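# Insert the steel peg fully into the block's hole

## Task

Push the steel peg completely down into the block's hole without disturbing the block: if the block ever ends up more than 1.5 cm from its starting spot, the attempt counts as failed.

## Robot and tools

Setup: two arms, left_arm and right_arm, face each other across a table. left_arm's base is on the +y side. The names do not match image sides. Each arm has six joints in this fixed order: waist, shoulder, elbow, wrist pitch, wrist yaw, wrist roll. A gripper opening follows them. Every row and every per-joint list in a result uses that order.

Frame: everything is in the scene frame, in metres. The origin is the table centre, the table surface is at z = 0.020, and +z is up. end_effector_position is the point between the fingers, 3 to 4 cm behind the fingertips. The fingers point along the gripper's +x axis and close along its y axis. Only the last 1.5 cm of each finger's inner face is flat. Reported hand poses can be off by a few cm, more at long reach.

Row format (shared by tools): one flat list of 14 numbers, each in [-1, 1], always covering both arms. It holds left_arm's 6 joint values and its opening, then right_arm's 6 joint values and its opening. Joint values are offsets, not poses. They count from the "Joint targets" line as it stood when the action began, not from the previous row. Scale: 1.0 equals 2.055 rad for waist, shoulder and elbow, and 4.263 rad for the three wrist joints. Opening is absolute: +1 is fully open, empty fingers close at about -0.78, and lower values change nothing. A full close takes at least about 0.6 s. To leave a gripper alone, resend its current command, because 0 means half-closed.

Joint ranges (rad): waist -3.054 to 3.054, shoulder 0.000 to 3.142, elbow 0.000 to 2.356, wrist pitch -1.571 to 1.571, wrist yaw -1.571 to 1.571, wrist roll -3.142 to 3.142. The true ends may sit up to 0.028 rad either way. If an action asks for more than 0.028 rad beyond an end, it is rejected for both arms. The whole call is rejected if its first action fails this check or any action is malformed. A joint pushed into its end stops there, and the result then says "joint sent to its limit".

execute_actions(actions, cameras): actions is a list of actions. Each action is a list of up to 15 rows, and each row lasts one 1/30 s step. A shorter action repeats its final row until 15 steps are done. An empty list only reports state and images. cameras picks which images come back: null, omitted or ["all"] gives all, [] gives none.

move(target, speed, blend, opening_speed, blocking, cameras): target is a single row, or a list of up to 15 rows. Every row is an offset from the same starting Joint targets. All joints travel together and the hand follows a curve, with no avoidance of obstacles or the other arm. speed is in rad/s for the joint with the longest travel: 0.01 to 7, default 0.5. It can be one value or one per target. blend (rad) rounds corners at intermediate targets. opening_speed is the gripper rate per second on the -1 to +1 scale, at least 0.2. blocking=false returns after about 0.5 s while the motion continues. Paths last at least 0.5 s and are cut short past 10 s. The result adds a "move:" line: done, off_target (resting more than 0.03 rad from target), moving, held or fault, plus limits=held if steps were withheld. Being done does not mean the arm is not touching anything.

wait(seconds 0 to 10) lets time pass while commands are held. stop() brakes a running move and needs some stopping distance. zoom_image(camera, region) enlarges part of the newest image from cam_left_wrist or cam_right_wrist. region is [x0, y0, x1, y1] in pixels, at most 504 by 504. finished_scene(scene=1) ends the attempt for good, and the peg must stay seated afterwards without help.

Result lines: Joint positions and Joint velocities are given per arm (rad, rad/s), plus the finger-pad gap (m; 0.080 fully open). Velocities may read "within noise". Joint targets are the base for your next offsets. Tool commands shows current gripper commands. grip_measured uses the opening scale. To grip firmly, command about 0.08 below its reading at first contact. grip_effort_n is motor effort, with negative meaning closing; it is not pad force. Joint torques and External joint torques are noisy, and positive means toward larger joint angles. Wrist depth is a 7x7 grid of median distances in mm per camera, valid 70 to 1000, with "-" meaning no value. Other messages: "joint command not followed" (the clearance check altered targets), blocked (an arm was stopped by contact), TORQUE FAULT (the arm freezes for 10 s), MOTOR HOT and OVER-TEMPERATURE FAULT.

Motion limits: each step, a joint's target can lead its measured angle by at most 0.368 rad (big three) or 0.763 rad (wrist). If the commanded hand would land over 70 mm from where it is, that arm's targets are scaled back. Large offsets may therefore need several actions. To end a push, command targets back past the measured positions. Contact torque limits (N m): waist 17.4, shoulder 21.6, elbow 21.5, wrist pitch 5.67, wrist yaw 5.65, wrist roll 5.3. Held weight counts toward these.

Cameras: cam_left_wrist and cam_right_wrist, both 896x504, on the wrists, with pinhole calibration (K, distortion, T_world_to_cam) provided. Small errors are possible, and images can lag while an arm moves.

Avoid: moving the block, dropping the peg or releasing it while it moves, knocking anything off the table, fast impacts or hard pressing, arms colliding or one gripper closing on the other's fingers, torque faults, and long holds at full stretch that heat the motors. A loose object may occasionally be nudged by the scene itself.

Each tool is called after "Call:" by a JSON object that holds its "method" and its "body", one argument or row to a line.

## Session

Call:
{"method": "execute_actions", "body": {
  "actions": []
}}

Scene clock: 0.00 s.
left_arm: end_effector_position=(+0.3166, +0.4292, +0.1676) grip_measured=+0.992 grip_effort_n=n/a end_effector_quat_wxyz=(+0.879, -0.041, +0.382, +0.283) | right_arm: end_effector_position=(+0.1871, -0.2442, +0.2384) grip_measured=+0.981 grip_effort_n=n/a end_effector_quat_wxyz=(+0.705, -0.355, +0.132, +0.599)
Joint positions: left_arm=[1.203 1.457 0.926 -0.577 -0.681 -0.698 0.08] | right_arm=[-1.014 1.116 0.871 -0.546 -0.533 -0.923 0.079]
Joint velocities: within noise
Joint torques (N m): no reading
External joint torques (N m): no reading
Heat: left arm: hottest shoulder 37 °C (+0.0 °C/min); right arm: hottest wrist roll 38 °C (+0.0 °C/min).
Wrist depth (mm): cam_left_wrist=[- - - - - - 915 / - - - - - - - / - - - - - - - / - - 258 - - - 952 / - 256 240 212 223 96 893 / - 76 223 197 191 91 - / - 76 213 187 194 180 -] | cam_right_wrist=[364 414 493 603 - - - / 329 370 433 511 - - - / 302 336 386 450 - - - / 277 306 349 403 - - - / 257 282 317 361 - - - / 239 258 103 292 - 88 - / - - 232 283 - - -]
Joint targets: left_arm=[1.203 1.456 0.928 -0.577 -0.683 -0.698] | right_arm=[-1.014 1.113 0.875 -0.543 -0.533 -0.922]
Tool commands: left_gripper/opening=+0.992076 right_gripper/opening=+0.981166

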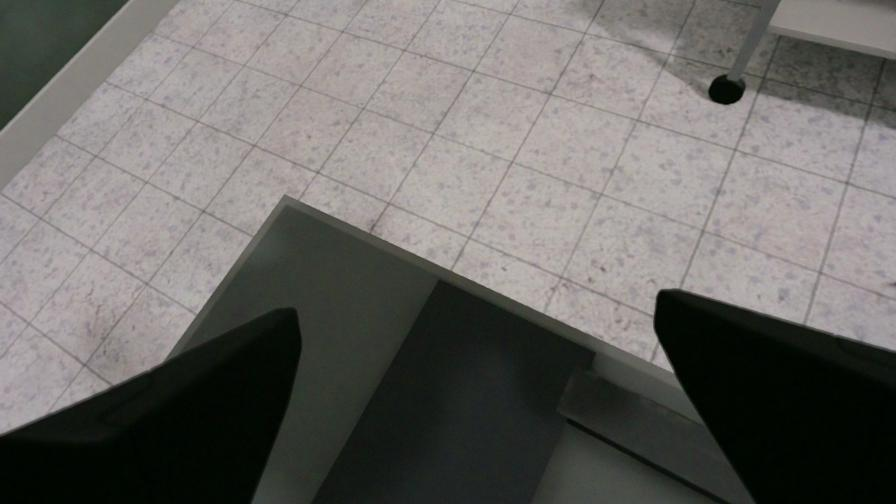

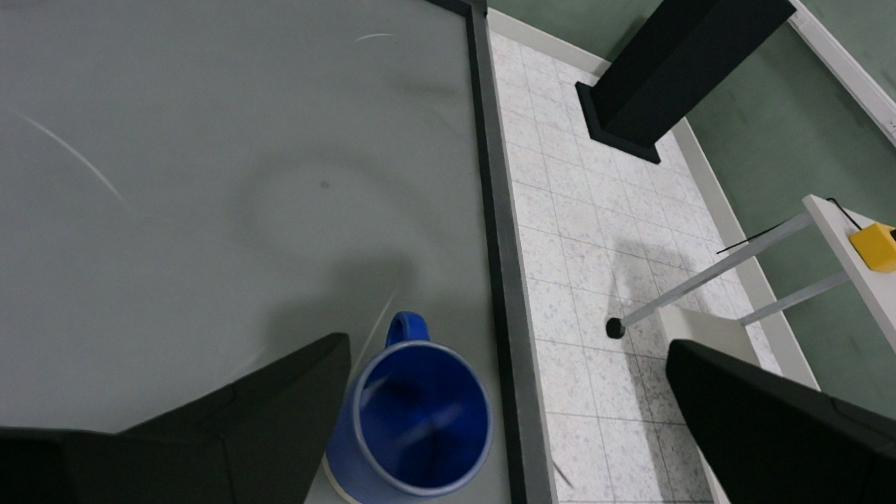

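Call:
{"method": "move", "body": {
  "target": [-0.292, 0, 0, 0, 0, 0, 0.992, 0.243, 0, 0, 0, 0, 0, 0.981],
  "speed": 0.8
}}

Scene clock: 12.50 s.
left_arm: end_effector_position=(+0.2466, +0.2486, +0.1676) grip_measured=+0.992 grip_effort_n=1.2 end_effector_quat_wxyz=(+0.923, +0.074, +0.377, +0.011) | right_arm: end_effector_position=(+0.0567, -0.1707, +0.2384) grip_measured=+0.981 grip_effort_n=-3.0 end_effector_quat_wxyz=(+0.536, -0.377, +0.041, +0.754)
Joint positions: left_arm=[0.604 1.457 0.926 -0.577 -0.681 -0.698 0.08] | right_arm=[-0.518 1.116 0.871 -0.546 -0.533 -0.923 0.079]
Joint velocities: within noise
Joint torques (N m): left_arm=[0.06 -5.92 6.95 1.04 -0.5 0.03] | right_arm=[0.33 -3.79 6.13 1.45 -0.24 -0.03]
External joint torques (N m): left_arm=[0.05 -0.65 0.83 0.07 -0.1 0.03] | right_arm=[0.35 -0.55 -0.43 0.14 0.02 -0.05]
Heat: left arm: hottest shoulder 38 °C (+4.8 °C/min); right arm: hottest wrist pitch 38 °C (+4.8 °C/min).
Wrist depth (mm): cam_left_wrist=[- - - - - - - / - - - - - - - / - - - - 252 219 213 / - 250 237 234 231 225 216 / 240 239 240 231 223 95 204 / - 76 223 218 209 90 - / - 76 213 206 197 192 -] | cam_right_wrist=[364 415 492 608 703 - 275 / 330 369 430 517 624 728 331 / 302 335 384 455 545 604 - / 277 306 348 401 474 566 - / 258 283 322 362 421 504 - / 239 256 103 328 368 88 - / - - 273 300 340 - -]
Joint targets: left_arm=[0.603 1.456 0.928 -0.577 -0.683 -0.698] | right_arm=[-0.515 1.113 0.875 -0.543 -0.533 -0.922]
move: done
camera_calibration:
cam_left_wrist: T_world_to_cam=[[-0.0858742, -0.981629, -0.170381, 0.303877], [-0.900044, 0.149771, -0.409254, 0.280549], [0.427254, 0.118206, -0.896371, 0.08812], [0, 0, 0, 1]] pos_world=[0.240952, 0.24586, 0.245579]
cam_right_wrist: T_world_to_cam=[[0.830776, 0.452119, 0.324652, -0.0325687], [0.556546, -0.666193, -0.49643, 0.00969408], [-0.00816473, 0.593106, -0.805083, 0.373957], [0, 0, 0, 1]] pos_world=[0.0247154, -0.200613, 0.316452]

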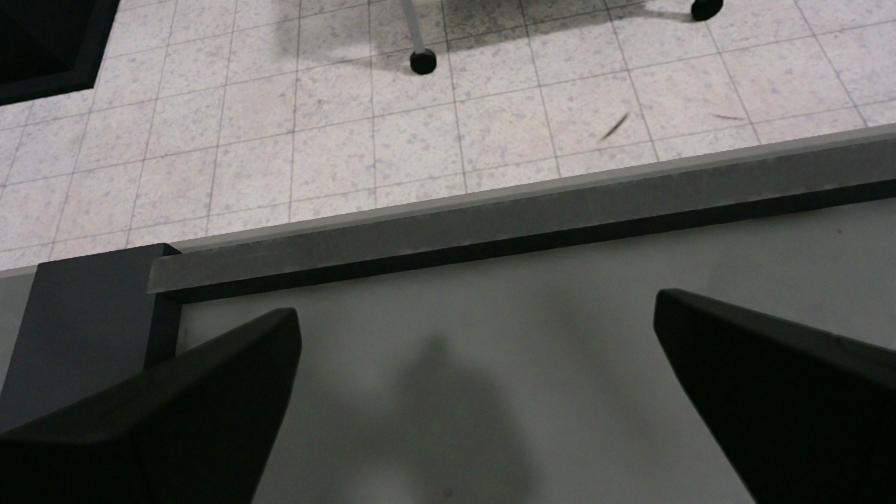

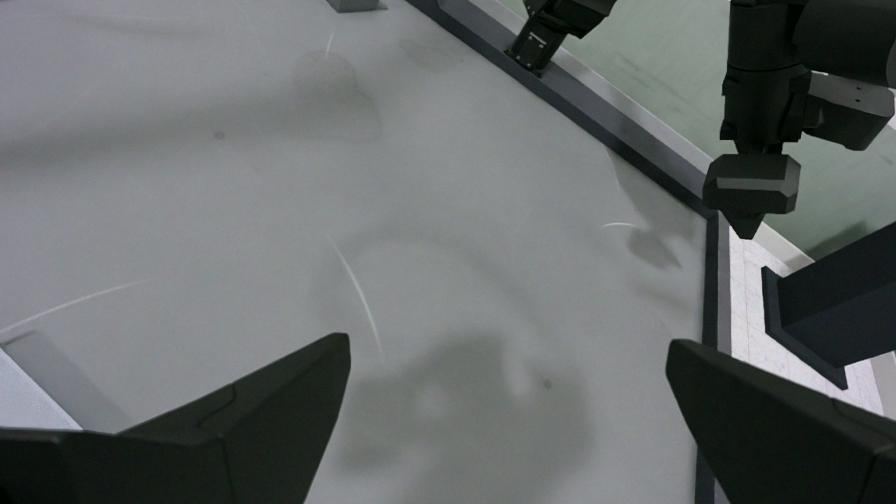

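Call:
{"method": "move", "body": {
  "target": [-0.5, 0, 0, 0, 0, 0, 0.992, 0.3, 0, 0, 0, 0, 0, 0.981],
  "speed": 1.0
}}

Scene clock: 23.30 s.
left_arm: end_effector_position=(-0.0519, +0.1266, +0.1676) grip_measured=+0.992 grip_effort_n=0.7 end_effector_quat_wxyz=(+0.809, +0.250, +0.292, -0.444) | right_arm: end_effector_position=(-0.1281, -0.1785, +0.2384) grip_measured=+0.981 grip_effort_n=-3.0 end_effector_quat_wxyz=(+0.282, -0.371, -0.075, +0.881)
Joint positions: left_arm=[-0.423 1.457 0.926 -0.577 -0.681 -0.698 0.08] | right_arm=[0.098 1.116 0.871 -0.546 -0.533 -0.923 0.079]
Joint velocities: within noise
Joint torques (N m): left_arm=[-0.4 -5.93 7.52 1.04 -0.53 0.08] | right_arm=[0.14 -3.62 6.15 1.44 -0.22 0.06]
External joint torques (N m): left_arm=[-0.38 -0.64 1.37 0.06 -0.15 0.09] | right_arm=[0.15 -0.34 -0.38 0.13 0.04 0.03]
Heat: left arm: hottest shoulder 39 °C (+5.2 °C/min); right arm: hottest wrist pitch 39 °C (+5.2 °C/min).
Wrist depth (mm): cam_left_wrist=[352 348 327 309 291 275 263 / 333 318 300 283 270 257 245 / 308 293 277 263 252 239 231 / 284 271 257 246 235 226 217 / 263 256 239 232 223 95 204 / - 76 224 218 208 90 - / - 76 214 206 198 192 -] | cam_right_wrist=[- - - - - - - / - - - - - - - / 307 333 387 453 548 623 - / 278 305 346 401 475 535 271 / 257 282 322 361 420 474 267 / 239 256 103 329 370 88 510 / - - 272 299 340 - -]
Joint targets: left_arm=[-0.424 1.456 0.928 -0.577 -0.683 -0.698] | right_arm=[0.102 1.113 0.875 -0.543 -0.533 -0.922]
move: done
camera_calibration:
cam_left_wrist: T_world_to_cam=[[-0.884588, -0.434124, -0.170412, 0.0478152], [-0.33722, 0.847798, -0.409295, -0.0290157], [0.322159, -0.304591, -0.896347, 0.278136], [0, 0, 0, 1]] pos_world=[-0.0570921, 0.130075, 0.245579]
cam_right_wrist: T_world_to_cam=[[0.416395, 0.849249, 0.324641, 0.14237], [0.839288, -0.221749, -0.496409, 0.22286], [-0.349586, 0.47917, -0.8051, 0.313056], [0, 0, 0, 1]] pos_world=[-0.136886, -0.221495, 0.316452]

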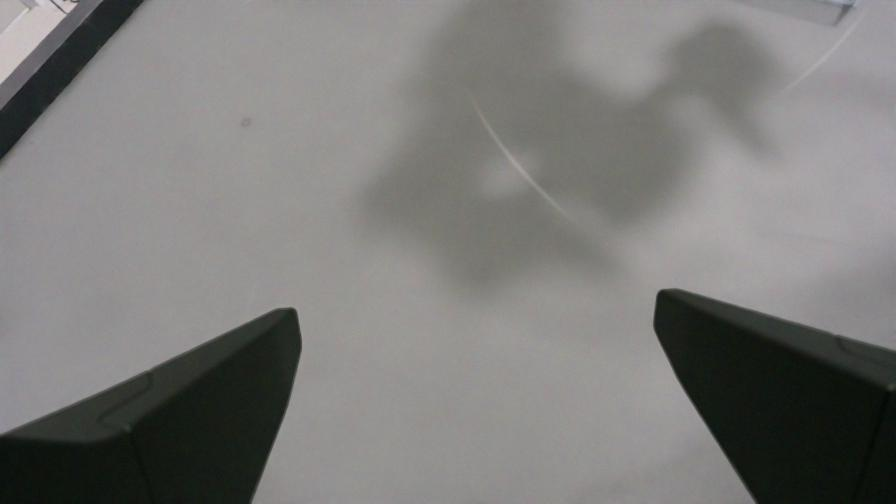

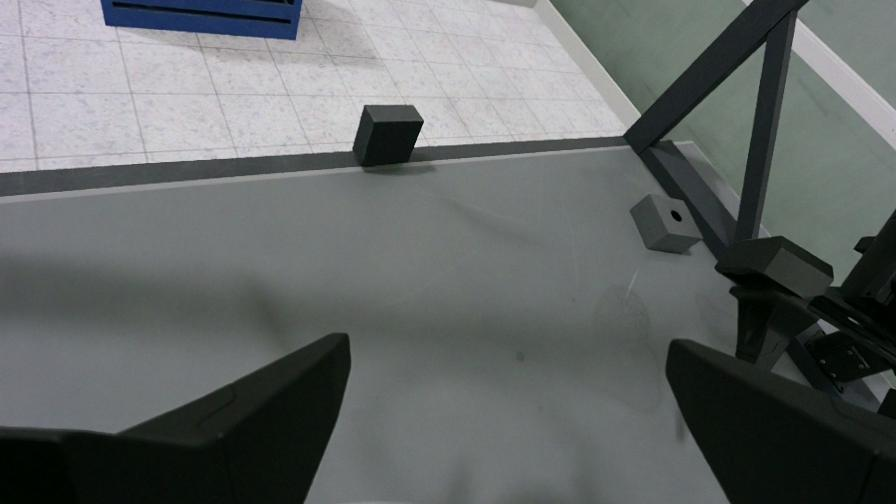

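Call:
{"method": "zoom_image", "body": {
  "camera": "cam_right_wrist",
  "region": [600, 160, 740, 280]
}}

Call:
{"method": "zoom_image", "body": {
  "camera": "cam_right_wrist",
  "region": [320, 80, 460, 200]
}}

Scaled by 3.600 from the camera's 896x504 image, which has a finer 1280x720 frame.

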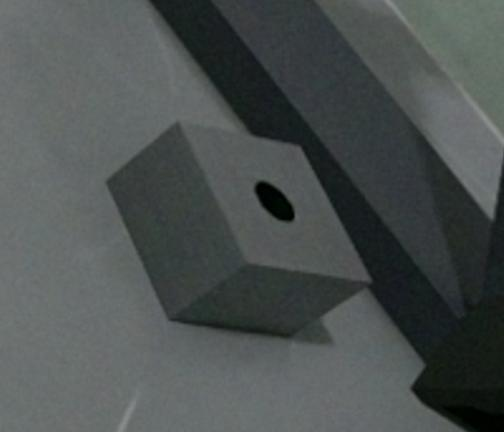

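Scaled by 3.600 from the camera's 896x504 image, which has a finer 1280x720 frame.

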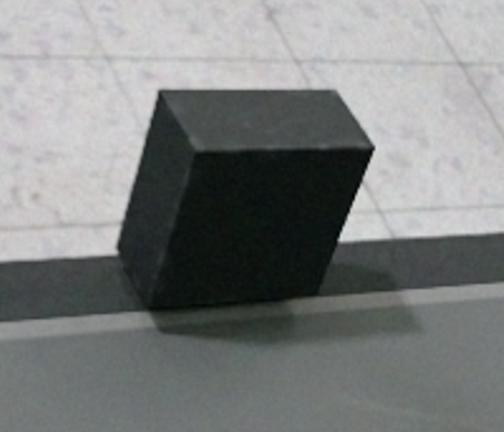

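Call:
{"method": "move", "body": {
  "target": [0.2, 0, 0, 0, 0.1602, 0.1637, 0.992, 0.0, -0.15, 0, -0.0723, 0.125, 0.2163, 0.981],
  "speed": 1.0
}}

Scene clock: 66.53 s.
left_arm: end_effector_position=(-0.0137, +0.1230, +0.1375) grip_measured=+0.992 grip_effort_n=0.7 end_effector_quat_wxyz=(+0.601, +0.373, +0.371, -0.602) | right_arm: end_effector_position=(-0.0470, -0.2334, +0.2527) grip_measured=+0.981 grip_effort_n=-3.5 end_effector_quat_wxyz=(+0.617, -0.288, +0.260, +0.685)
Joint positions: left_arm=[-0.015 1.457 0.926 -0.577 -0.004 -0.007 0.08] | right_arm=[0.1 0.814 0.871 -0.853 -0.005 -0.004 0.079]
Joint velocities: within noise
Joint torques (N m): left_arm=[0.19 -5.71 7.37 1.17 0.23 0.24] | right_arm=[0.19 -2.58 6.03 1.47 0.18 0.12]
External joint torques (N m): left_arm=[0.2 -0.4 1.23 0.13 0.23 0.24] | right_arm=[0.18 -1.33 -0.35 0.07 0.19 0.12]
Heat: left arm: hottest elbow 42 °C (+6.0 °C/min); right arm: hottest wrist pitch 40 °C (+2.0 °C/min).
Wrist depth (mm): cam_left_wrist=[199 200 200 201 201 204 204 / 195 196 197 198 198 200 201 / 192 194 193 195 196 197 197 / 190 190 191 192 193 194 195 / 187 187 188 190 190 95 192 / - 76 185 187 188 91 - / - 76 183 183 185 184 -] | cam_right_wrist=[- - 581 577 569 564 559 / - - 520 513 506 500 486 / - 456 452 449 446 441 440 / - 405 403 399 395 394 392 / 380 367 364 361 359 357 355 / 340 339 103 329 327 88 322 / - - 298 301 301 - -]
Joint targets: left_arm=[-0.013 1.456 0.928 -0.577 0.000 0.000] | right_arm=[0.102 0.804 0.875 -0.852 -0.001 0.000]
move: done
camera_calibration:
cam_left_wrist: T_world_to_cam=[[-0.998201, 0.0591934, -0.00954558, -0.00948716], [0.0598751, 0.992481, -0.106755, -0.0793567], [0.00315462, -0.107134, -0.99424, 0.222607], [0, 0, 0, 1]] pos_world=[-0.00542084, 0.10317, 0.212762]
cam_right_wrist: T_world_to_cam=[[0.990733, 0.133952, -0.0224773, 0.0981984], [0.108699, -0.881168, -0.460138, -0.0476422], [-0.0814428, 0.45343, -0.887563, 0.406622], [0, 0, 0, 1]] pos_world=[-0.0589933, -0.239509, 0.341188]

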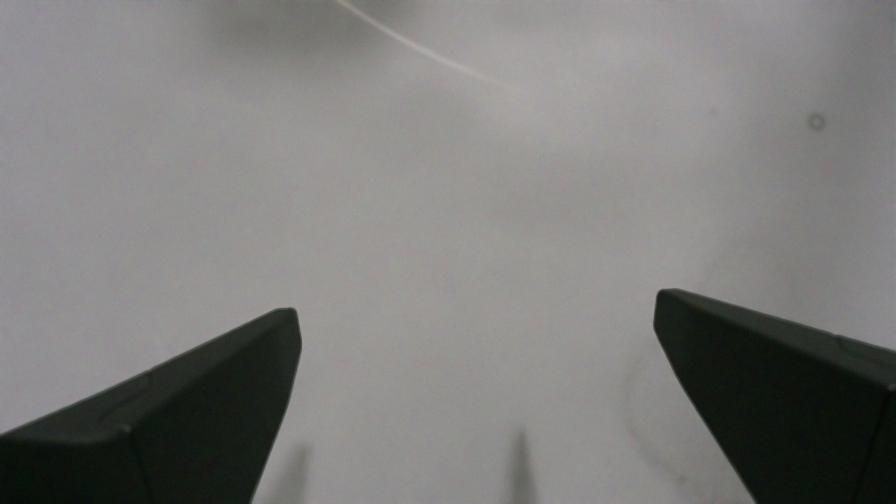

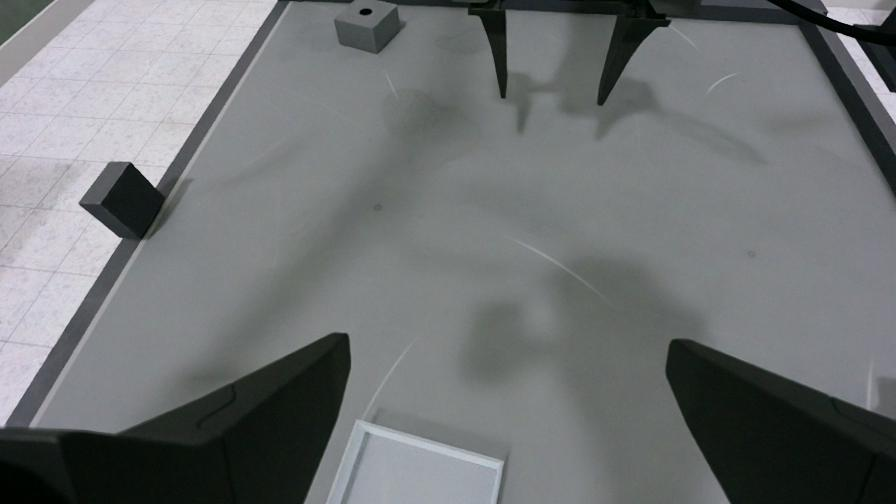

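Call:
{"method": "move", "body": {
  "target": [-0.2, 0, 0, 0, 0, 0, 0.992, 0.09, -0.06, 0, -0.1, 0, 0, 0.981],
  "speed": 1.0
}}

Scene clock: 72.50 s.
left_arm: end_effector_position=(-0.1446, +0.1514, +0.1375) grip_measured=+0.992 grip_effort_n=1.2 end_effector_quat_wxyz=(+0.465, +0.440, +0.288, -0.712) | right_arm: end_effector_position=(-0.0646, -0.3250, +0.2197) grip_measured=+0.981 grip_effort_n=-3.5 end_effector_quat_wxyz=(+0.510, -0.417, +0.313, +0.684)
Joint positions: left_arm=[-0.424 1.457 0.926 -0.577 -0.001 -0.006 0.08] | right_arm=[0.284 0.689 0.871 -1.28 -0.004 -0.004 0.079]
Joint velocities: within noise
Joint torques (N m): left_arm=[0.23 -5.74 7.41 1.09 0.05 0.2] | right_arm=[0.24 -1 5.7 1.09 0.19 0.09]
External joint torques (N m): left_arm=[0.25 -0.31 1.12 0 0.05 0.2] | right_arm=[0.24 -0.96 -0.13 0.01 0.2 0.09]
Heat: left arm: hottest elbow 42 °C (+5.0 °C/min); right arm: hottest wrist pitch 41 °C (+3.0 °C/min).
Wrist depth (mm): cam_left_wrist=[198 199 199 201 203 203 205 / 195 196 198 198 198 201 201 / 192 193 194 195 196 197 198 / 189 190 191 192 193 194 195 / 187 187 188 189 190 95 192 / - 76 185 186 188 91 - / - 76 182 184 184 184 -] | cam_right_wrist=[- 367 366 362 360 356 352 / - 348 346 340 338 336 332 / - 331 328 326 321 320 317 / 317 316 311 308 306 303 301 / 301 299 300 293 293 290 289 / 290 289 103 282 281 88 277 / - - 270 271 269 - -]
Joint targets: left_arm=[-0.424 1.456 0.928 -0.577 0.001 0.000] | right_arm=[0.287 0.681 0.875 -1.278 -0.001 0.000]
move: done
camera_calibration:
cam_left_wrist: T_world_to_cam=[[-0.891698, 0.45258, -0.00682309, -0.186382], [0.45065, 0.886284, -0.106846, -0.0271553], [-0.0423091, -0.098349, -0.994252, 0.218188], [0, 0, 0, 1]] pos_world=[-0.144727, 0.129879, 0.212761]
cam_right_wrist: T_world_to_cam=[[0.95201, 0.304453, -0.031377, 0.182057], [0.294617, -0.939348, -0.175575, -0.210999], [-0.0829284, 0.157905, -0.983966, 0.342516], [0, 0, 0, 1]] pos_world=[-0.0827518, -0.307715, 0.305691]

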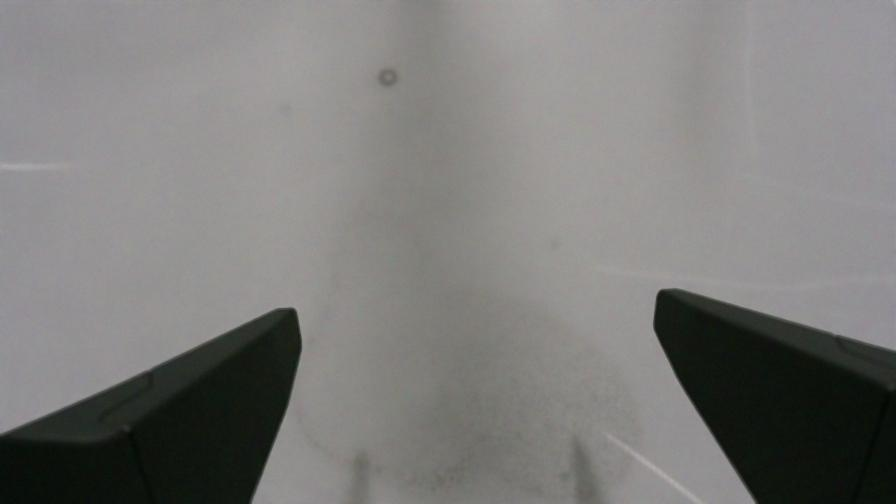

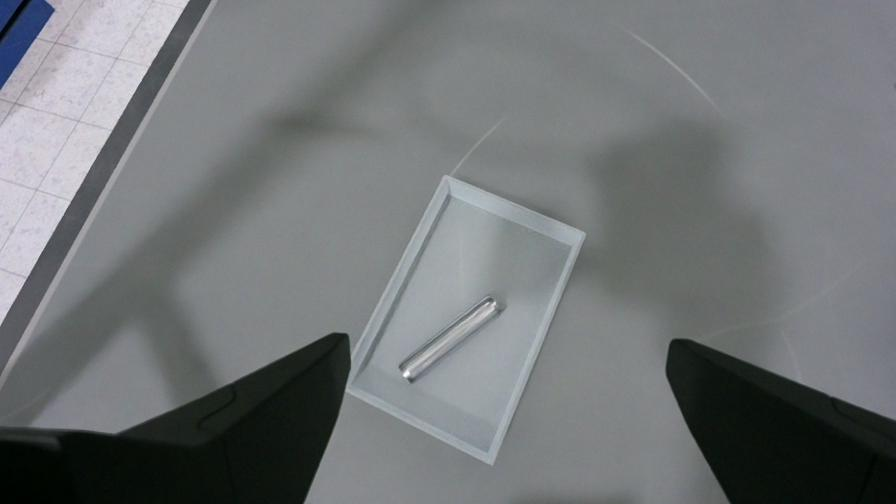

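Call:
{"method": "zoom_image", "body": {
  "camera": "cam_right_wrist",
  "region": [330, 160, 610, 480]
}}

Call:
{"method": "zoom_image", "body": {
  "camera": "cam_right_wrist",
  "region": [390, 280, 520, 400]
}}

Scaled by 1.575 from the camera's 896x504 image, which has a finer 1280x720 frame.

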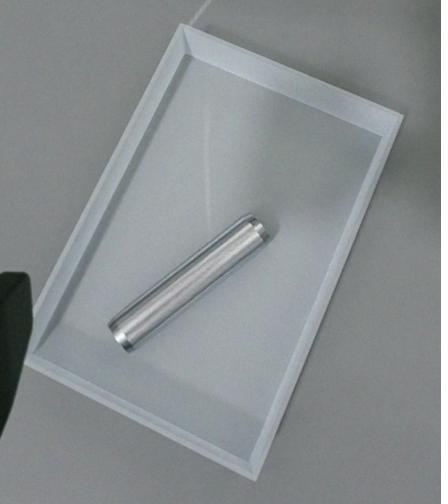

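Scaled by 3.877 from the camera's 896x504 image, which has a finer 1280x720 frame.

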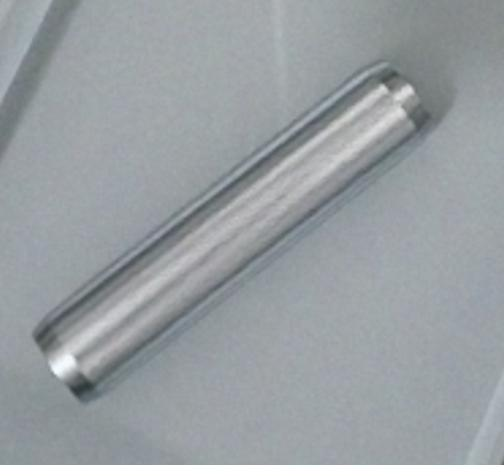

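Call:
{"method": "move", "body": {
  "target": [-0.1411, -0.4224, -0.2136, 0.0152, 0, 0, 0.992, 0.0253, 0.2623, -0.0277, 0.0256, 0, 0.2163, 0.1],
  "speed": 1.0
}}

Scene clock: 165.27 s.
left_arm: end_effector_position=(-0.1598, +0.2776, +0.2016) grip_measured=+0.992 grip_effort_n=0.7 end_effector_quat_wxyz=(+0.400, +0.272, +0.128, -0.866) | right_arm: end_effector_position=(-0.0826, -0.2961, +0.1342) grip_measured=+0.102 grip_effort_n=-14.7 end_effector_quat_wxyz=(+0.622, -0.332, +0.624, +0.337)
Joint positions: left_arm=[-0.712 0.594 0.498 -0.515 -0.001 -0.006 0.08] | right_arm=[0.336 1.215 0.825 -1.175 -0.004 0.919 0.04]
Joint velocities: within noise
Joint torques (N m): left_arm=[-0.39 -1.78 6.8 1.92 0.03 0.2] | right_arm=[0.26 -2.49 4.23 0.55 0.26 0.03]
External joint torques (N m): left_arm=[-0.39 -1.19 -0.07 0.34 0.03 0.2] | right_arm=[0.27 0.41 -1.28 0.22 0.22 0.03]
Heat: left arm: hottest elbow 44 °C (+1.0 °C/min); right arm: hottest wrist pitch 41 °C (+0.0 °C/min).
Wrist depth (mm): cam_left_wrist=[457 454 452 452 - - - / 397 395 394 393 - - - / 351 349 349 347 345 - - / 314 315 312 311 312 310 - / 284 289 282 282 282 95 286 / - 76 255 258 258 90 - / - 76 238 238 232 203 -] | cam_right_wrist=[188 183 177 170 164 159 154 / 196 190 182 176 170 163 159 / 205 197 188 183 176 170 163 / 214 206 197 189 182 175 169 / 222 214 205 195 190 182 174 / 234 225 - 202 198 185 182 / - - - 211 207 - -]
Joint targets: left_arm=[-0.714 0.588 0.489 -0.512 0.000 0.000] | right_arm=[0.339 1.220 0.818 -1.169 -0.001 0.922]
move: done
camera_calibration:
cam_left_wrist: T_world_to_cam=[[-0.732538, 0.680062, -0.0300612, -0.289631], [0.572615, 0.591717, -0.567436, 0.0688765], [-0.368104, -0.432882, -0.822869, 0.299882], [0, 0, 0, 1]] pos_world=[-0.141218, 0.286025, 0.277139]
cam_right_wrist: T_world_to_cam=[[0.836408, -0.546376, -0.0435322, -0.0720597], [-0.512321, -0.807556, 0.292201, -0.283976], [-0.194806, -0.222096, -0.955366, 0.126789], [0, 0, 0, 1]] pos_world=[-0.0605162, -0.240539, 0.200971]

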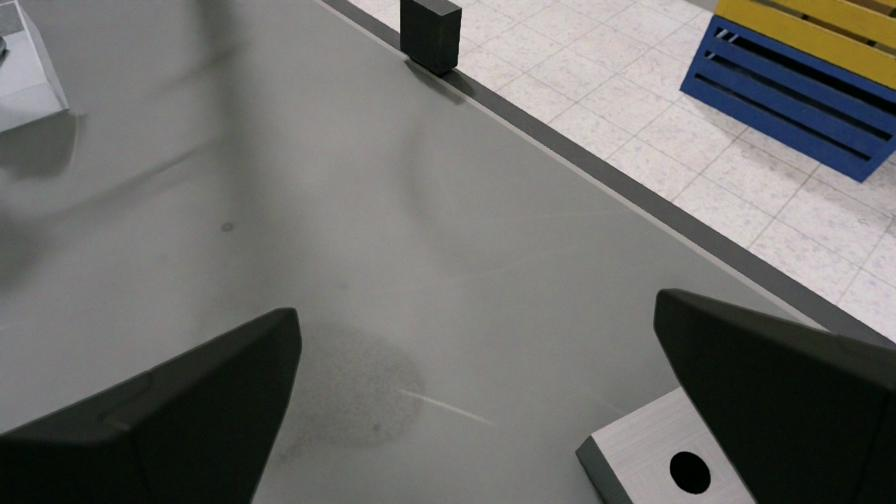

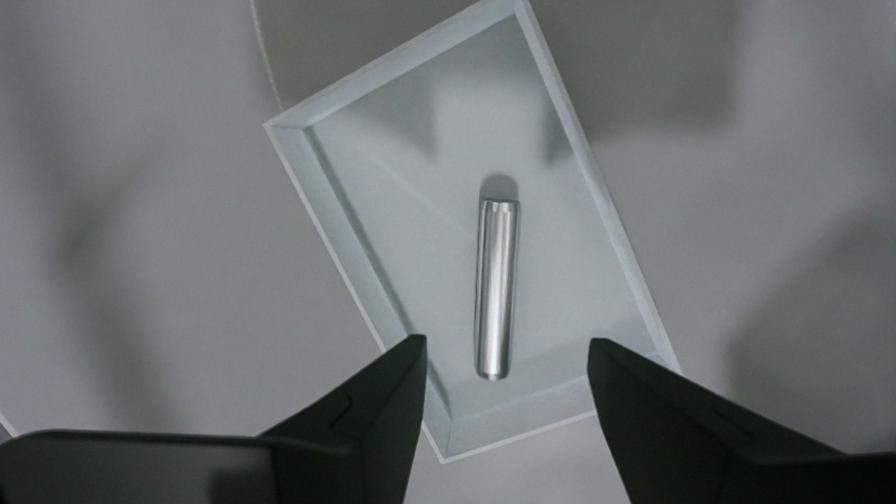

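Call:
{"method": "move", "body": {
  "target": [0, 0, 0, 0, 0, 0, 0.992, 0.0428, 0.0842, -0.001, 0.0152, 0, 0.0216, -0.08],
  "speed": 0.6
}}

Scene clock: 280.73 s.
left_arm: end_effector_position=(-0.1598, +0.2776, +0.2016) grip_measured=+0.992 grip_effort_n=0.7 end_effector_quat_wxyz=(+0.400, +0.272, +0.128, -0.866) | right_arm: end_effector_position=(-0.1011, -0.2933, +0.1047) grip_measured=-0.078 grip_effort_n=-14.7 end_effector_quat_wxyz=(+0.619, -0.369, +0.627, +0.297)
Joint positions: left_arm=[-0.712 0.594 0.498 -0.515 -0.001 -0.006 0.08] | right_arm=[0.424 1.387 0.822 -1.11 -0.004 1.012 0.032]
Joint velocities: within noise
Joint torques (N m): left_arm=[-0.37 -1.29 6.72 1.86 0.04 0.2] | right_arm=[0.41 -3.06 3.94 0.41 0.14 0.09]
External joint torques (N m): left_arm=[-0.39 -0.69 -0.15 0.29 0.05 0.2] | right_arm=[0.44 0.67 -1.14 0.28 0.1 0.08]
Heat: left arm: hottest wrist pitch 47 °C (+2.0 °C/min); right arm: hottest elbow 39 °C (+0.0 °C/min).
Wrist depth (mm): cam_left_wrist=[458 452 450 451 - - - / 396 397 393 392 - - - / 351 349 349 349 347 - - / 312 314 312 311 311 310 - / 283 289 282 282 284 95 286 / - 76 255 258 257 90 - / - 76 239 239 231 203 -] | cam_right_wrist=[137 137 135 134 131 130 129 / 146 143 141 139 138 136 134 / 150 150 147 145 142 142 140 / 158 156 155 154 139 149 146 / 167 166 163 160 155 157 154 / 178 175 - 166 148 162 163 / - - - 179 179 - -]
Joint targets: left_arm=[-0.714 0.588 0.489 -0.512 0.000 0.000] | right_arm=[0.427 1.393 0.816 -1.104 -0.001 1.014]
move: done
camera_calibration:
cam_left_wrist: T_world_to_cam=[[-0.732506, 0.680096, -0.0300885, -0.289628], [0.572526, 0.59153, -0.56772, 0.0689976], [-0.368306, -0.433084, -0.822672, 0.299857], [0, 0, 0, 1]] pos_world=[-0.141218, 0.286024, 0.277141]
cam_right_wrist: T_world_to_cam=[[0.833975, -0.549625, 0.0489739, -0.0673021], [-0.530007, -0.773175, 0.348272, -0.280248], [-0.153553, -0.316406, -0.936114, 0.0701426], [0, 0, 0, 1]] pos_world=[-0.0816344, -0.231478, 0.16656]

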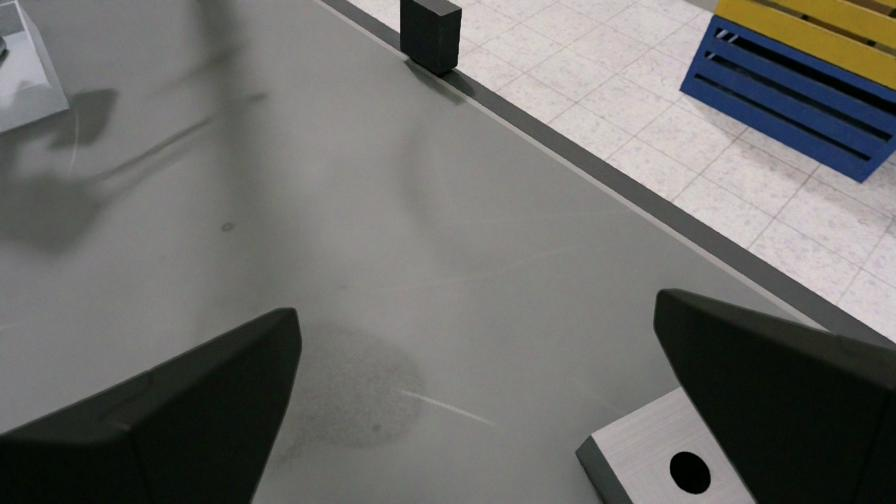

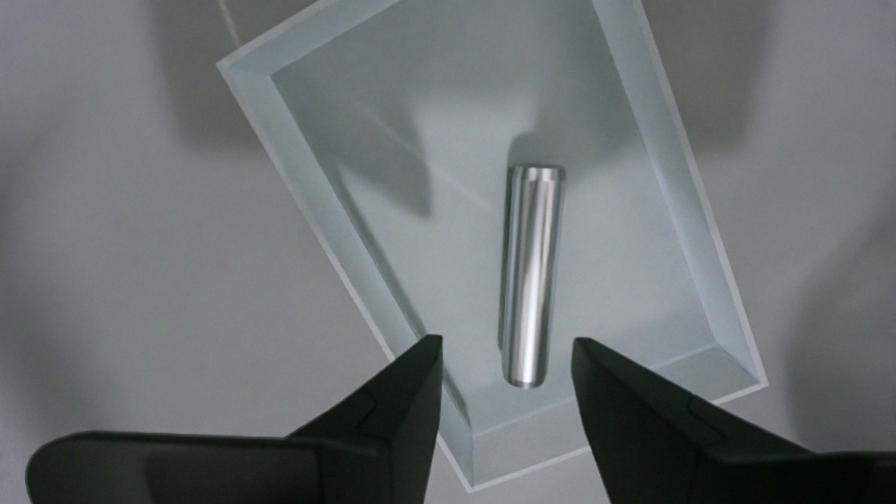

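Call:
{"method": "move", "body": {
  "target": [0, 0, 0, 0, 0, 0, 0.992, -0.002, 0.001, -0.0388, 0.0192, 0, 0.0, -0.08],
  "speed": 0.3,
  "cameras": ["cam_right_wrist"]
}}

Scene clock: 322.23 s.
left_arm: end_effector_position=(-0.1598, +0.2776, +0.2014) grip_measured=+0.992 grip_effort_n=0.7 end_effector_quat_wxyz=(+0.400, +0.272, +0.128, -0.866) | right_arm: end_effector_position=(-0.0985, -0.2991, +0.0857) grip_measured=-0.078 grip_effort_n=-14.7 end_effector_quat_wxyz=(+0.619, -0.369, +0.627, +0.297)
Joint positions: left_arm=[-0.712 0.594 0.498 -0.515 -0.001 -0.006 0.08] | right_arm=[0.424 1.39 0.744 -1.028 -0.004 1.012 0.032]
Joint velocities: within noise
Joint torques (N m): left_arm=[-0.28 -1.44 6.68 1.89 0.03 0.22] | right_arm=[-0.15 -3.08 3.6 0.4 0.2 0.03]
External joint torques (N m): left_arm=[-0.29 -0.86 -0.16 0.32 0.03 0.22] | right_arm=[-0.13 0.53 -1.39 0.24 0.16 0.03]
Heat: left arm: hottest wrist pitch 47 °C (+1.0 °C/min); right arm: hottest elbow 39 °C (+0.0 °C/min).
Wrist depth (mm): cam_left_wrist=[458 454 452 451 - - - / 397 395 393 393 - - - / 351 351 350 348 347 - - / 313 314 313 312 313 310 - / 285 288 283 283 282 95 286 / - 76 254 258 258 90 - / - 76 239 237 231 202 -] | cam_right_wrist=[121 119 117 116 115 113 111 / 126 125 123 121 119 118 116 / 132 130 129 127 123 124 122 / 139 137 134 133 130 129 128 / 147 145 142 139 135 136 134 / 155 152 147 125 128 141 142 / - - - 157 155 - -]
Joint targets: left_arm=[-0.714 0.588 0.488 -0.512 0.000 0.000] | right_arm=[0.423 1.396 0.737 -1.022 -0.001 1.014]
move: done
camera_calibration:
cam_right_wrist: T_world_to_cam=[[0.833734, -0.55002, 0.0486404, -0.0717869], [-0.530299, -0.773059, 0.348084, -0.27667], [-0.153851, -0.316004, -0.936201, 0.0509126], [0, 0, 0, 1]] pos_world=[-0.0790335, -0.237278, 0.14746]
Images, in order (width x height): cam_right_wrist 896x504.

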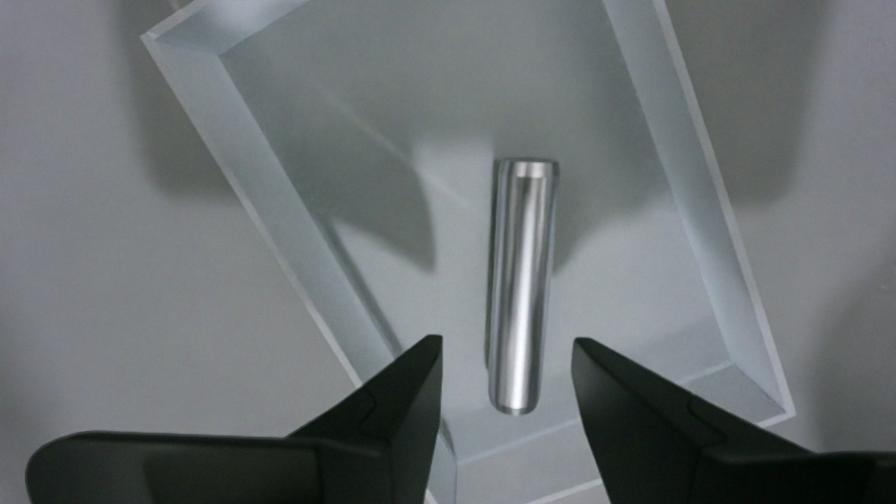

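Call:
{"method": "move", "body": {
  "target": [0, 0, 0, 0, 0, 0, 0.992, 0.0, 0.0082, -0.0397, 0.0231, 0, 0.0, -0.08],
  "speed": 0.3,
  "cameras": ["cam_right_wrist"]
}}

Scene clock: 355.97 s.
left_arm: end_effector_position=(-0.1598, +0.2776, +0.2014) grip_measured=+0.992 grip_effort_n=0.7 end_effector_quat_wxyz=(+0.400, +0.272, +0.128, -0.866) | right_arm: end_effector_position=(-0.0958, -0.3052, +0.0641) grip_measured=-0.078 grip_effort_n=-14.7 end_effector_quat_wxyz=(+0.619, -0.369, +0.627, +0.297)
Joint positions: left_arm=[-0.712 0.594 0.498 -0.515 -0.001 -0.006 0.08] | right_arm=[0.424 1.406 0.662 -0.929 -0.004 1.012 0.032]
Joint velocities: within noise
Joint torques (N m): left_arm=[-0.24 -1.53 6.81 1.81 0.05 0.25] | right_arm=[-0.22 -2.95 3.39 0.41 0.15 0.08]
External joint torques (N m): left_arm=[-0.25 -0.9 -0.08 0.23 0.06 0.25] | right_arm=[-0.19 0.6 -1.38 0.26 0.1 0.08]
Heat: left arm: hottest wrist pitch 48 °C (+1.0 °C/min); right arm: hottest elbow 39 °C (+0.0 °C/min).
Wrist depth (mm): cam_left_wrist=[445 458 450 450 - - - / 398 397 396 395 - - - / 350 350 348 346 348 - - / 314 312 313 312 311 310 - / 285 291 283 283 282 95 285 / - 76 255 259 259 90 - / - 76 239 239 231 202 -] | cam_right_wrist=[- 99 98 96 95 94 93 / - 103 102 102 100 98 97 / - 109 107 105 103 103 103 / 116 115 113 110 109 109 106 / - 121 119 100 113 114 111 / 130 126 124 102 120 117 118 / - - - 109 129 - -]
Joint targets: left_arm=[-0.714 0.588 0.488 -0.512 0.000 0.000] | right_arm=[0.423 1.412 0.655 -0.924 -0.001 1.014]
move: done
camera_calibration:
cam_right_wrist: T_world_to_cam=[[0.833734, -0.55002, 0.0486404, -0.0763473], [-0.530299, -0.773059, 0.348084, -0.27247], [-0.153851, -0.316004, -0.936201, 0.029272], [0, 0, 0, 1]] pos_world=[-0.0763335, -0.243378, 0.12596]
Images, in order (width x height): cam_right_wrist 896x504.

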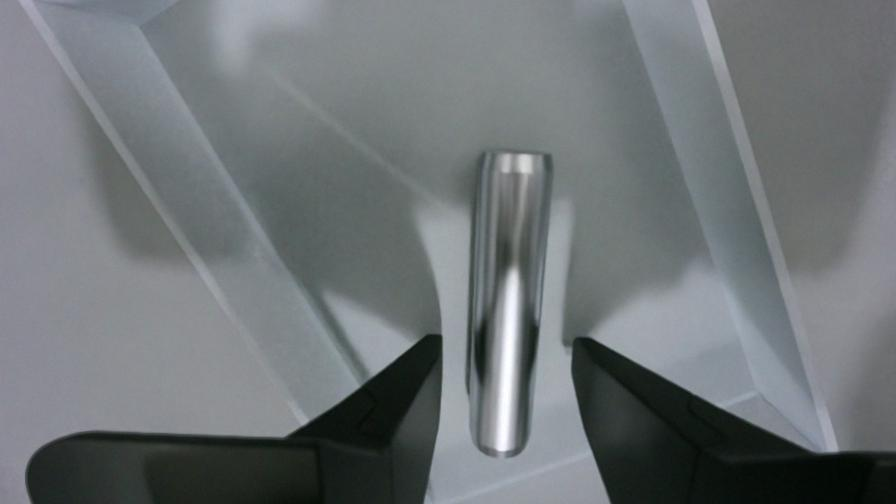

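Call:
{"method": "move", "body": {
  "target": [
    [0, 0, 0, 0, 0, 0, 0.992, 0.0, 0.0034, -0.0039, 0.0035, 0, 0.0, -0.08],
    [0, 0, 0, 0, 0, 0, 0.992, 0.0, 0.0034, -0.0039, 0.0035, 0, 0.0, -0.56]
  ],
  "speed": 0.3,
  "opening_speed": 0.6,
  "cameras": ["cam_right_wrist"]
}}

Scene clock: 368.50 s.
left_arm: end_effector_position=(-0.1598, +0.2776, +0.2014) grip_measured=+0.992 grip_effort_n=0.7 end_effector_quat_wxyz=(+0.400, +0.272, +0.128, -0.866) | right_arm: end_effector_position=(-0.0957, -0.3054, +0.0611) grip_measured=-0.504 grip_effort_n=-83.5 end_effector_quat_wxyz=(+0.619, -0.369, +0.627, +0.296)
Joint positions: left_arm=[-0.712 0.594 0.498 -0.515 -0.001 -0.006 0.08] | right_arm=[0.424 1.413 0.654 -0.915 -0.004 1.012 0.012]
Joint velocities: within noise
Joint torques (N m): left_arm=[-0.48 -1.52 6.9 1.86 -0.01 0.19] | right_arm=[-0.26 -2.88 3.71 0.43 0.12 0.08]
External joint torques (N m): left_arm=[-0.48 -0.89 -0.04 0.26 -0.01 0.19] | right_arm=[-0.26 0.65 -0.97 0.31 0.08 0.08]
Heat: left arm: hottest wrist pitch 48 °C (+1.0 °C/min); right arm: hottest elbow 39 °C (+0.0 °C/min).
Wrist depth (mm): cam_left_wrist=[443 453 454 453 - - - / 396 395 394 393 - - - / 351 349 348 348 346 - - / 313 313 312 311 312 311 - / 284 288 282 282 282 95 286 / - 76 255 259 258 90 - / - 76 238 238 232 202 -] | cam_right_wrist=[- 96 95 94 94 92 90 / - 101 99 100 98 95 95 / - 106 105 103 101 101 100 / 113 112 110 107 106 106 104 / - 118 116 107 107 111 109 / 124 124 122 99 99 116 115 / - - - - 91 - -]
Joint targets: left_arm=[-0.714 0.588 0.488 -0.512 0.000 0.000] | right_arm=[0.423 1.419 0.647 -0.909 -0.001 1.014]
move: done
camera_calibration:
cam_right_wrist: T_world_to_cam=[[0.833519, -0.550292, 0.0492515, -0.0765477], [-0.530693, -0.772652, 0.348388, -0.271459], [-0.153661, -0.316526, -0.936055, 0.0261905], [0, 0, 0, 1]] pos_world=[-0.076233, -0.243577, 0.122859]
Images, in order (width x height): cam_right_wrist 896x504.

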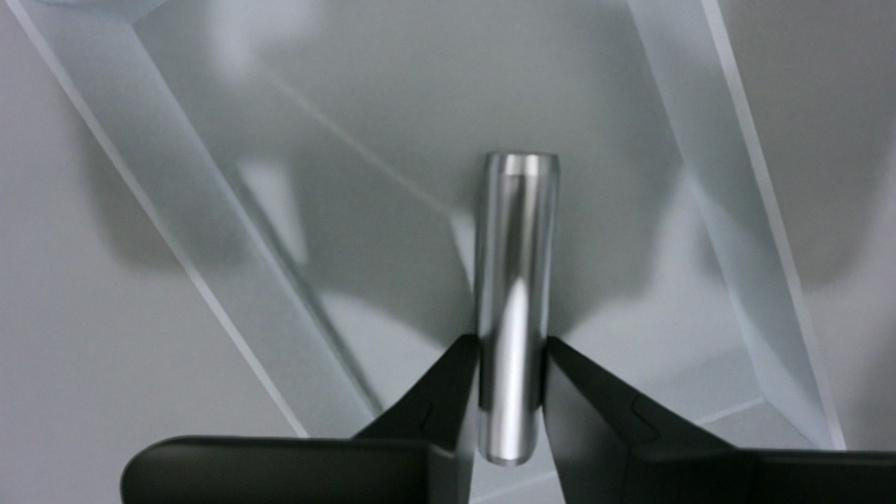

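Call:
{"method": "move", "body": {
  "target": [
    [0, 0, 0, 0, 0, 0, 0.992, 0, -0.0454, 0.0517, -0.0468, 0, 0, -0.56],
    [0.1, 0, 0, 0, 0, 0, 0.992, 0, -0.0637, 0.2375, -0.0917, 0, 0, -0.56],
    [0.2234, 0, 0, 0, 0, 0, 0.992, -0.1567, 0.525, 0.3659, 0.4501, 0, -0.2379, -0.56]
  ],
  "speed": [0.4, 0.8, 1.0],
  "blend": [0.05, 0.1, 0]
}}

Call:
{"method": "zoom_image", "body": {
  "camera": "cam_left_wrist",
  "region": [250, 100, 700, 504]
}}

Scene clock: 442.27 s.
left_arm: end_effector_position=(-0.0682, +0.2299, +0.2014) grip_measured=+0.992 grip_effort_n=0.7 end_effector_quat_wxyz=(+0.585, +0.236, +0.186, -0.754) | right_arm: end_effector_position=(-0.0842, +0.1422, +0.0878) grip_measured=-0.504 grip_effort_n=-83.5 end_effector_quat_wxyz=(+0.669, -0.038, +0.036, +0.741)
Joint positions: left_arm=[-0.258 0.594 0.498 -0.515 -0.001 -0.006 0.08] | right_arm=[0.1 2.489 1.382 1.002 -0.004 0.001 0.012]
Joint velocities: within noise
Joint torques (N m): left_arm=[0.01 -1.32 6.95 1.82 0.01 0.18] | right_arm=[0.06 -10.09 5.85 2.23 0.13 -0.09]
External joint torques (N m): left_arm=[0.02 -0.73 0.1 0.25 0.01 0.18] | right_arm=[0.16 0.92 0.73 0.56 0.12 -0.1]
Heat: left arm: hottest wrist pitch 49 °C (+1.0 °C/min); right arm: hottest elbow 39 °C (+1.0 °C/min).
Wrist depth (mm): cam_left_wrist=[460 454 173 188 438 435 - / 399 395 205 233 391 387 - / 351 350 220 226 331 347 353 / 313 213 217 229 311 310 310 / 284 284 277 189 281 95 281 / - 76 254 258 258 90 - / - 76 238 239 238 233 -] | cam_right_wrist=[- 341 - - - - - / - 364 - - 309 - - / - - - - 330 - - / - 385 380 364 346 379 375 / 297 267 278 98 276 292 291 / 221 222 233 99 99 220 220 / - - - 163 91 - -]
Joint targets: left_arm=[-0.255 0.588 0.488 -0.512 0.000 0.000] | right_arm=[0.101 2.498 1.399 1.010 0.000 0.000]
move: done
camera_calibration:
cam_left_wrist: T_world_to_cam=[[-0.956454, 0.290326, -0.030102, -0.115765], [0.255465, 0.782769, -0.567459, -0.0210201], [-0.141185, -0.550439, -0.822851, 0.355292], [0, 0, 0, 1]] pos_world=[-0.0551919, 0.24563, 0.27694]
cam_right_wrist: T_world_to_cam=[[0.990329, 0.138737, 0.000517413, 0.0784153], [0.0547489, -0.387376, -0.920295, 0.177121], [-0.127478, 0.911423, -0.391225, -0.0256019], [0, 0, 0, 1]] pos_world=[-0.0906178, 0.0810675, 0.152947]

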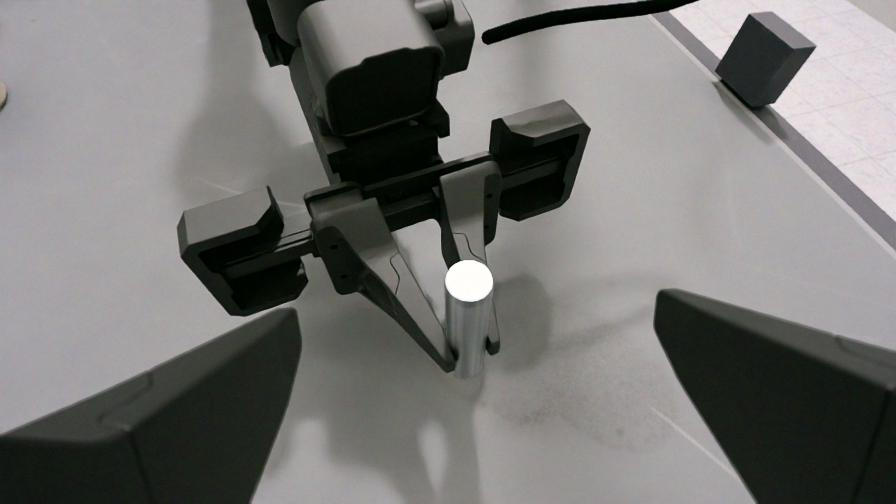

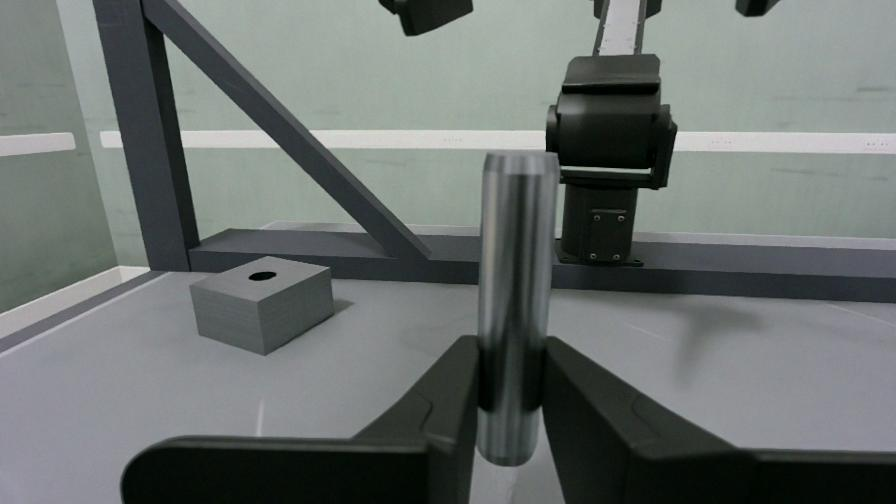

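Scaled by 1.120 from the camera's 896x504 image, which has a finer 1280x720 frame.

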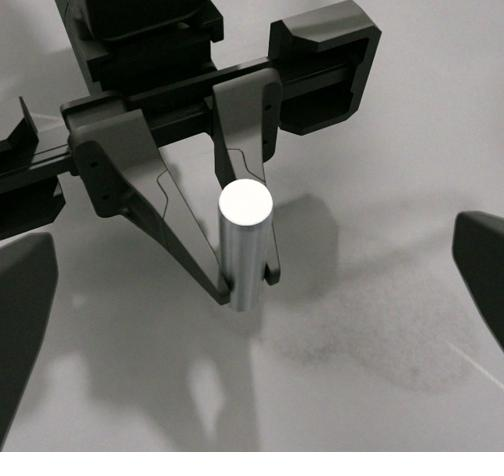

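Call:
{"method": "zoom_image", "body": {
  "camera": "cam_left_wrist",
  "region": [400, 240, 540, 400]
}}

Call:
{"method": "zoom_image", "body": {
  "camera": "cam_right_wrist",
  "region": [150, 100, 570, 504]
}}

Scaled by 3.150 from the camera's 896x504 image, which has a finer 1280x720 frame.

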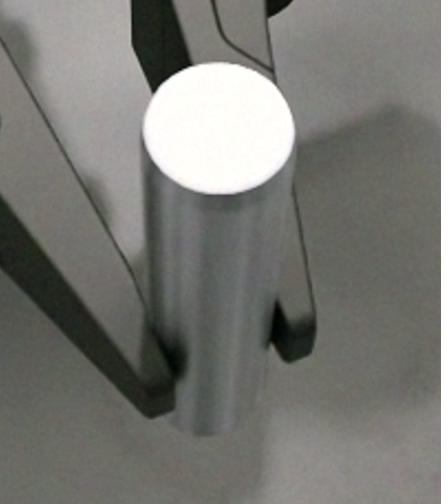

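Scaled by 1.200 from the camera's 896x504 image, which has a finer 1280x720 frame.

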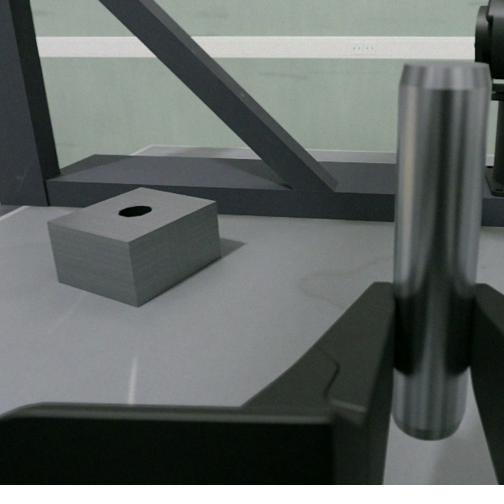

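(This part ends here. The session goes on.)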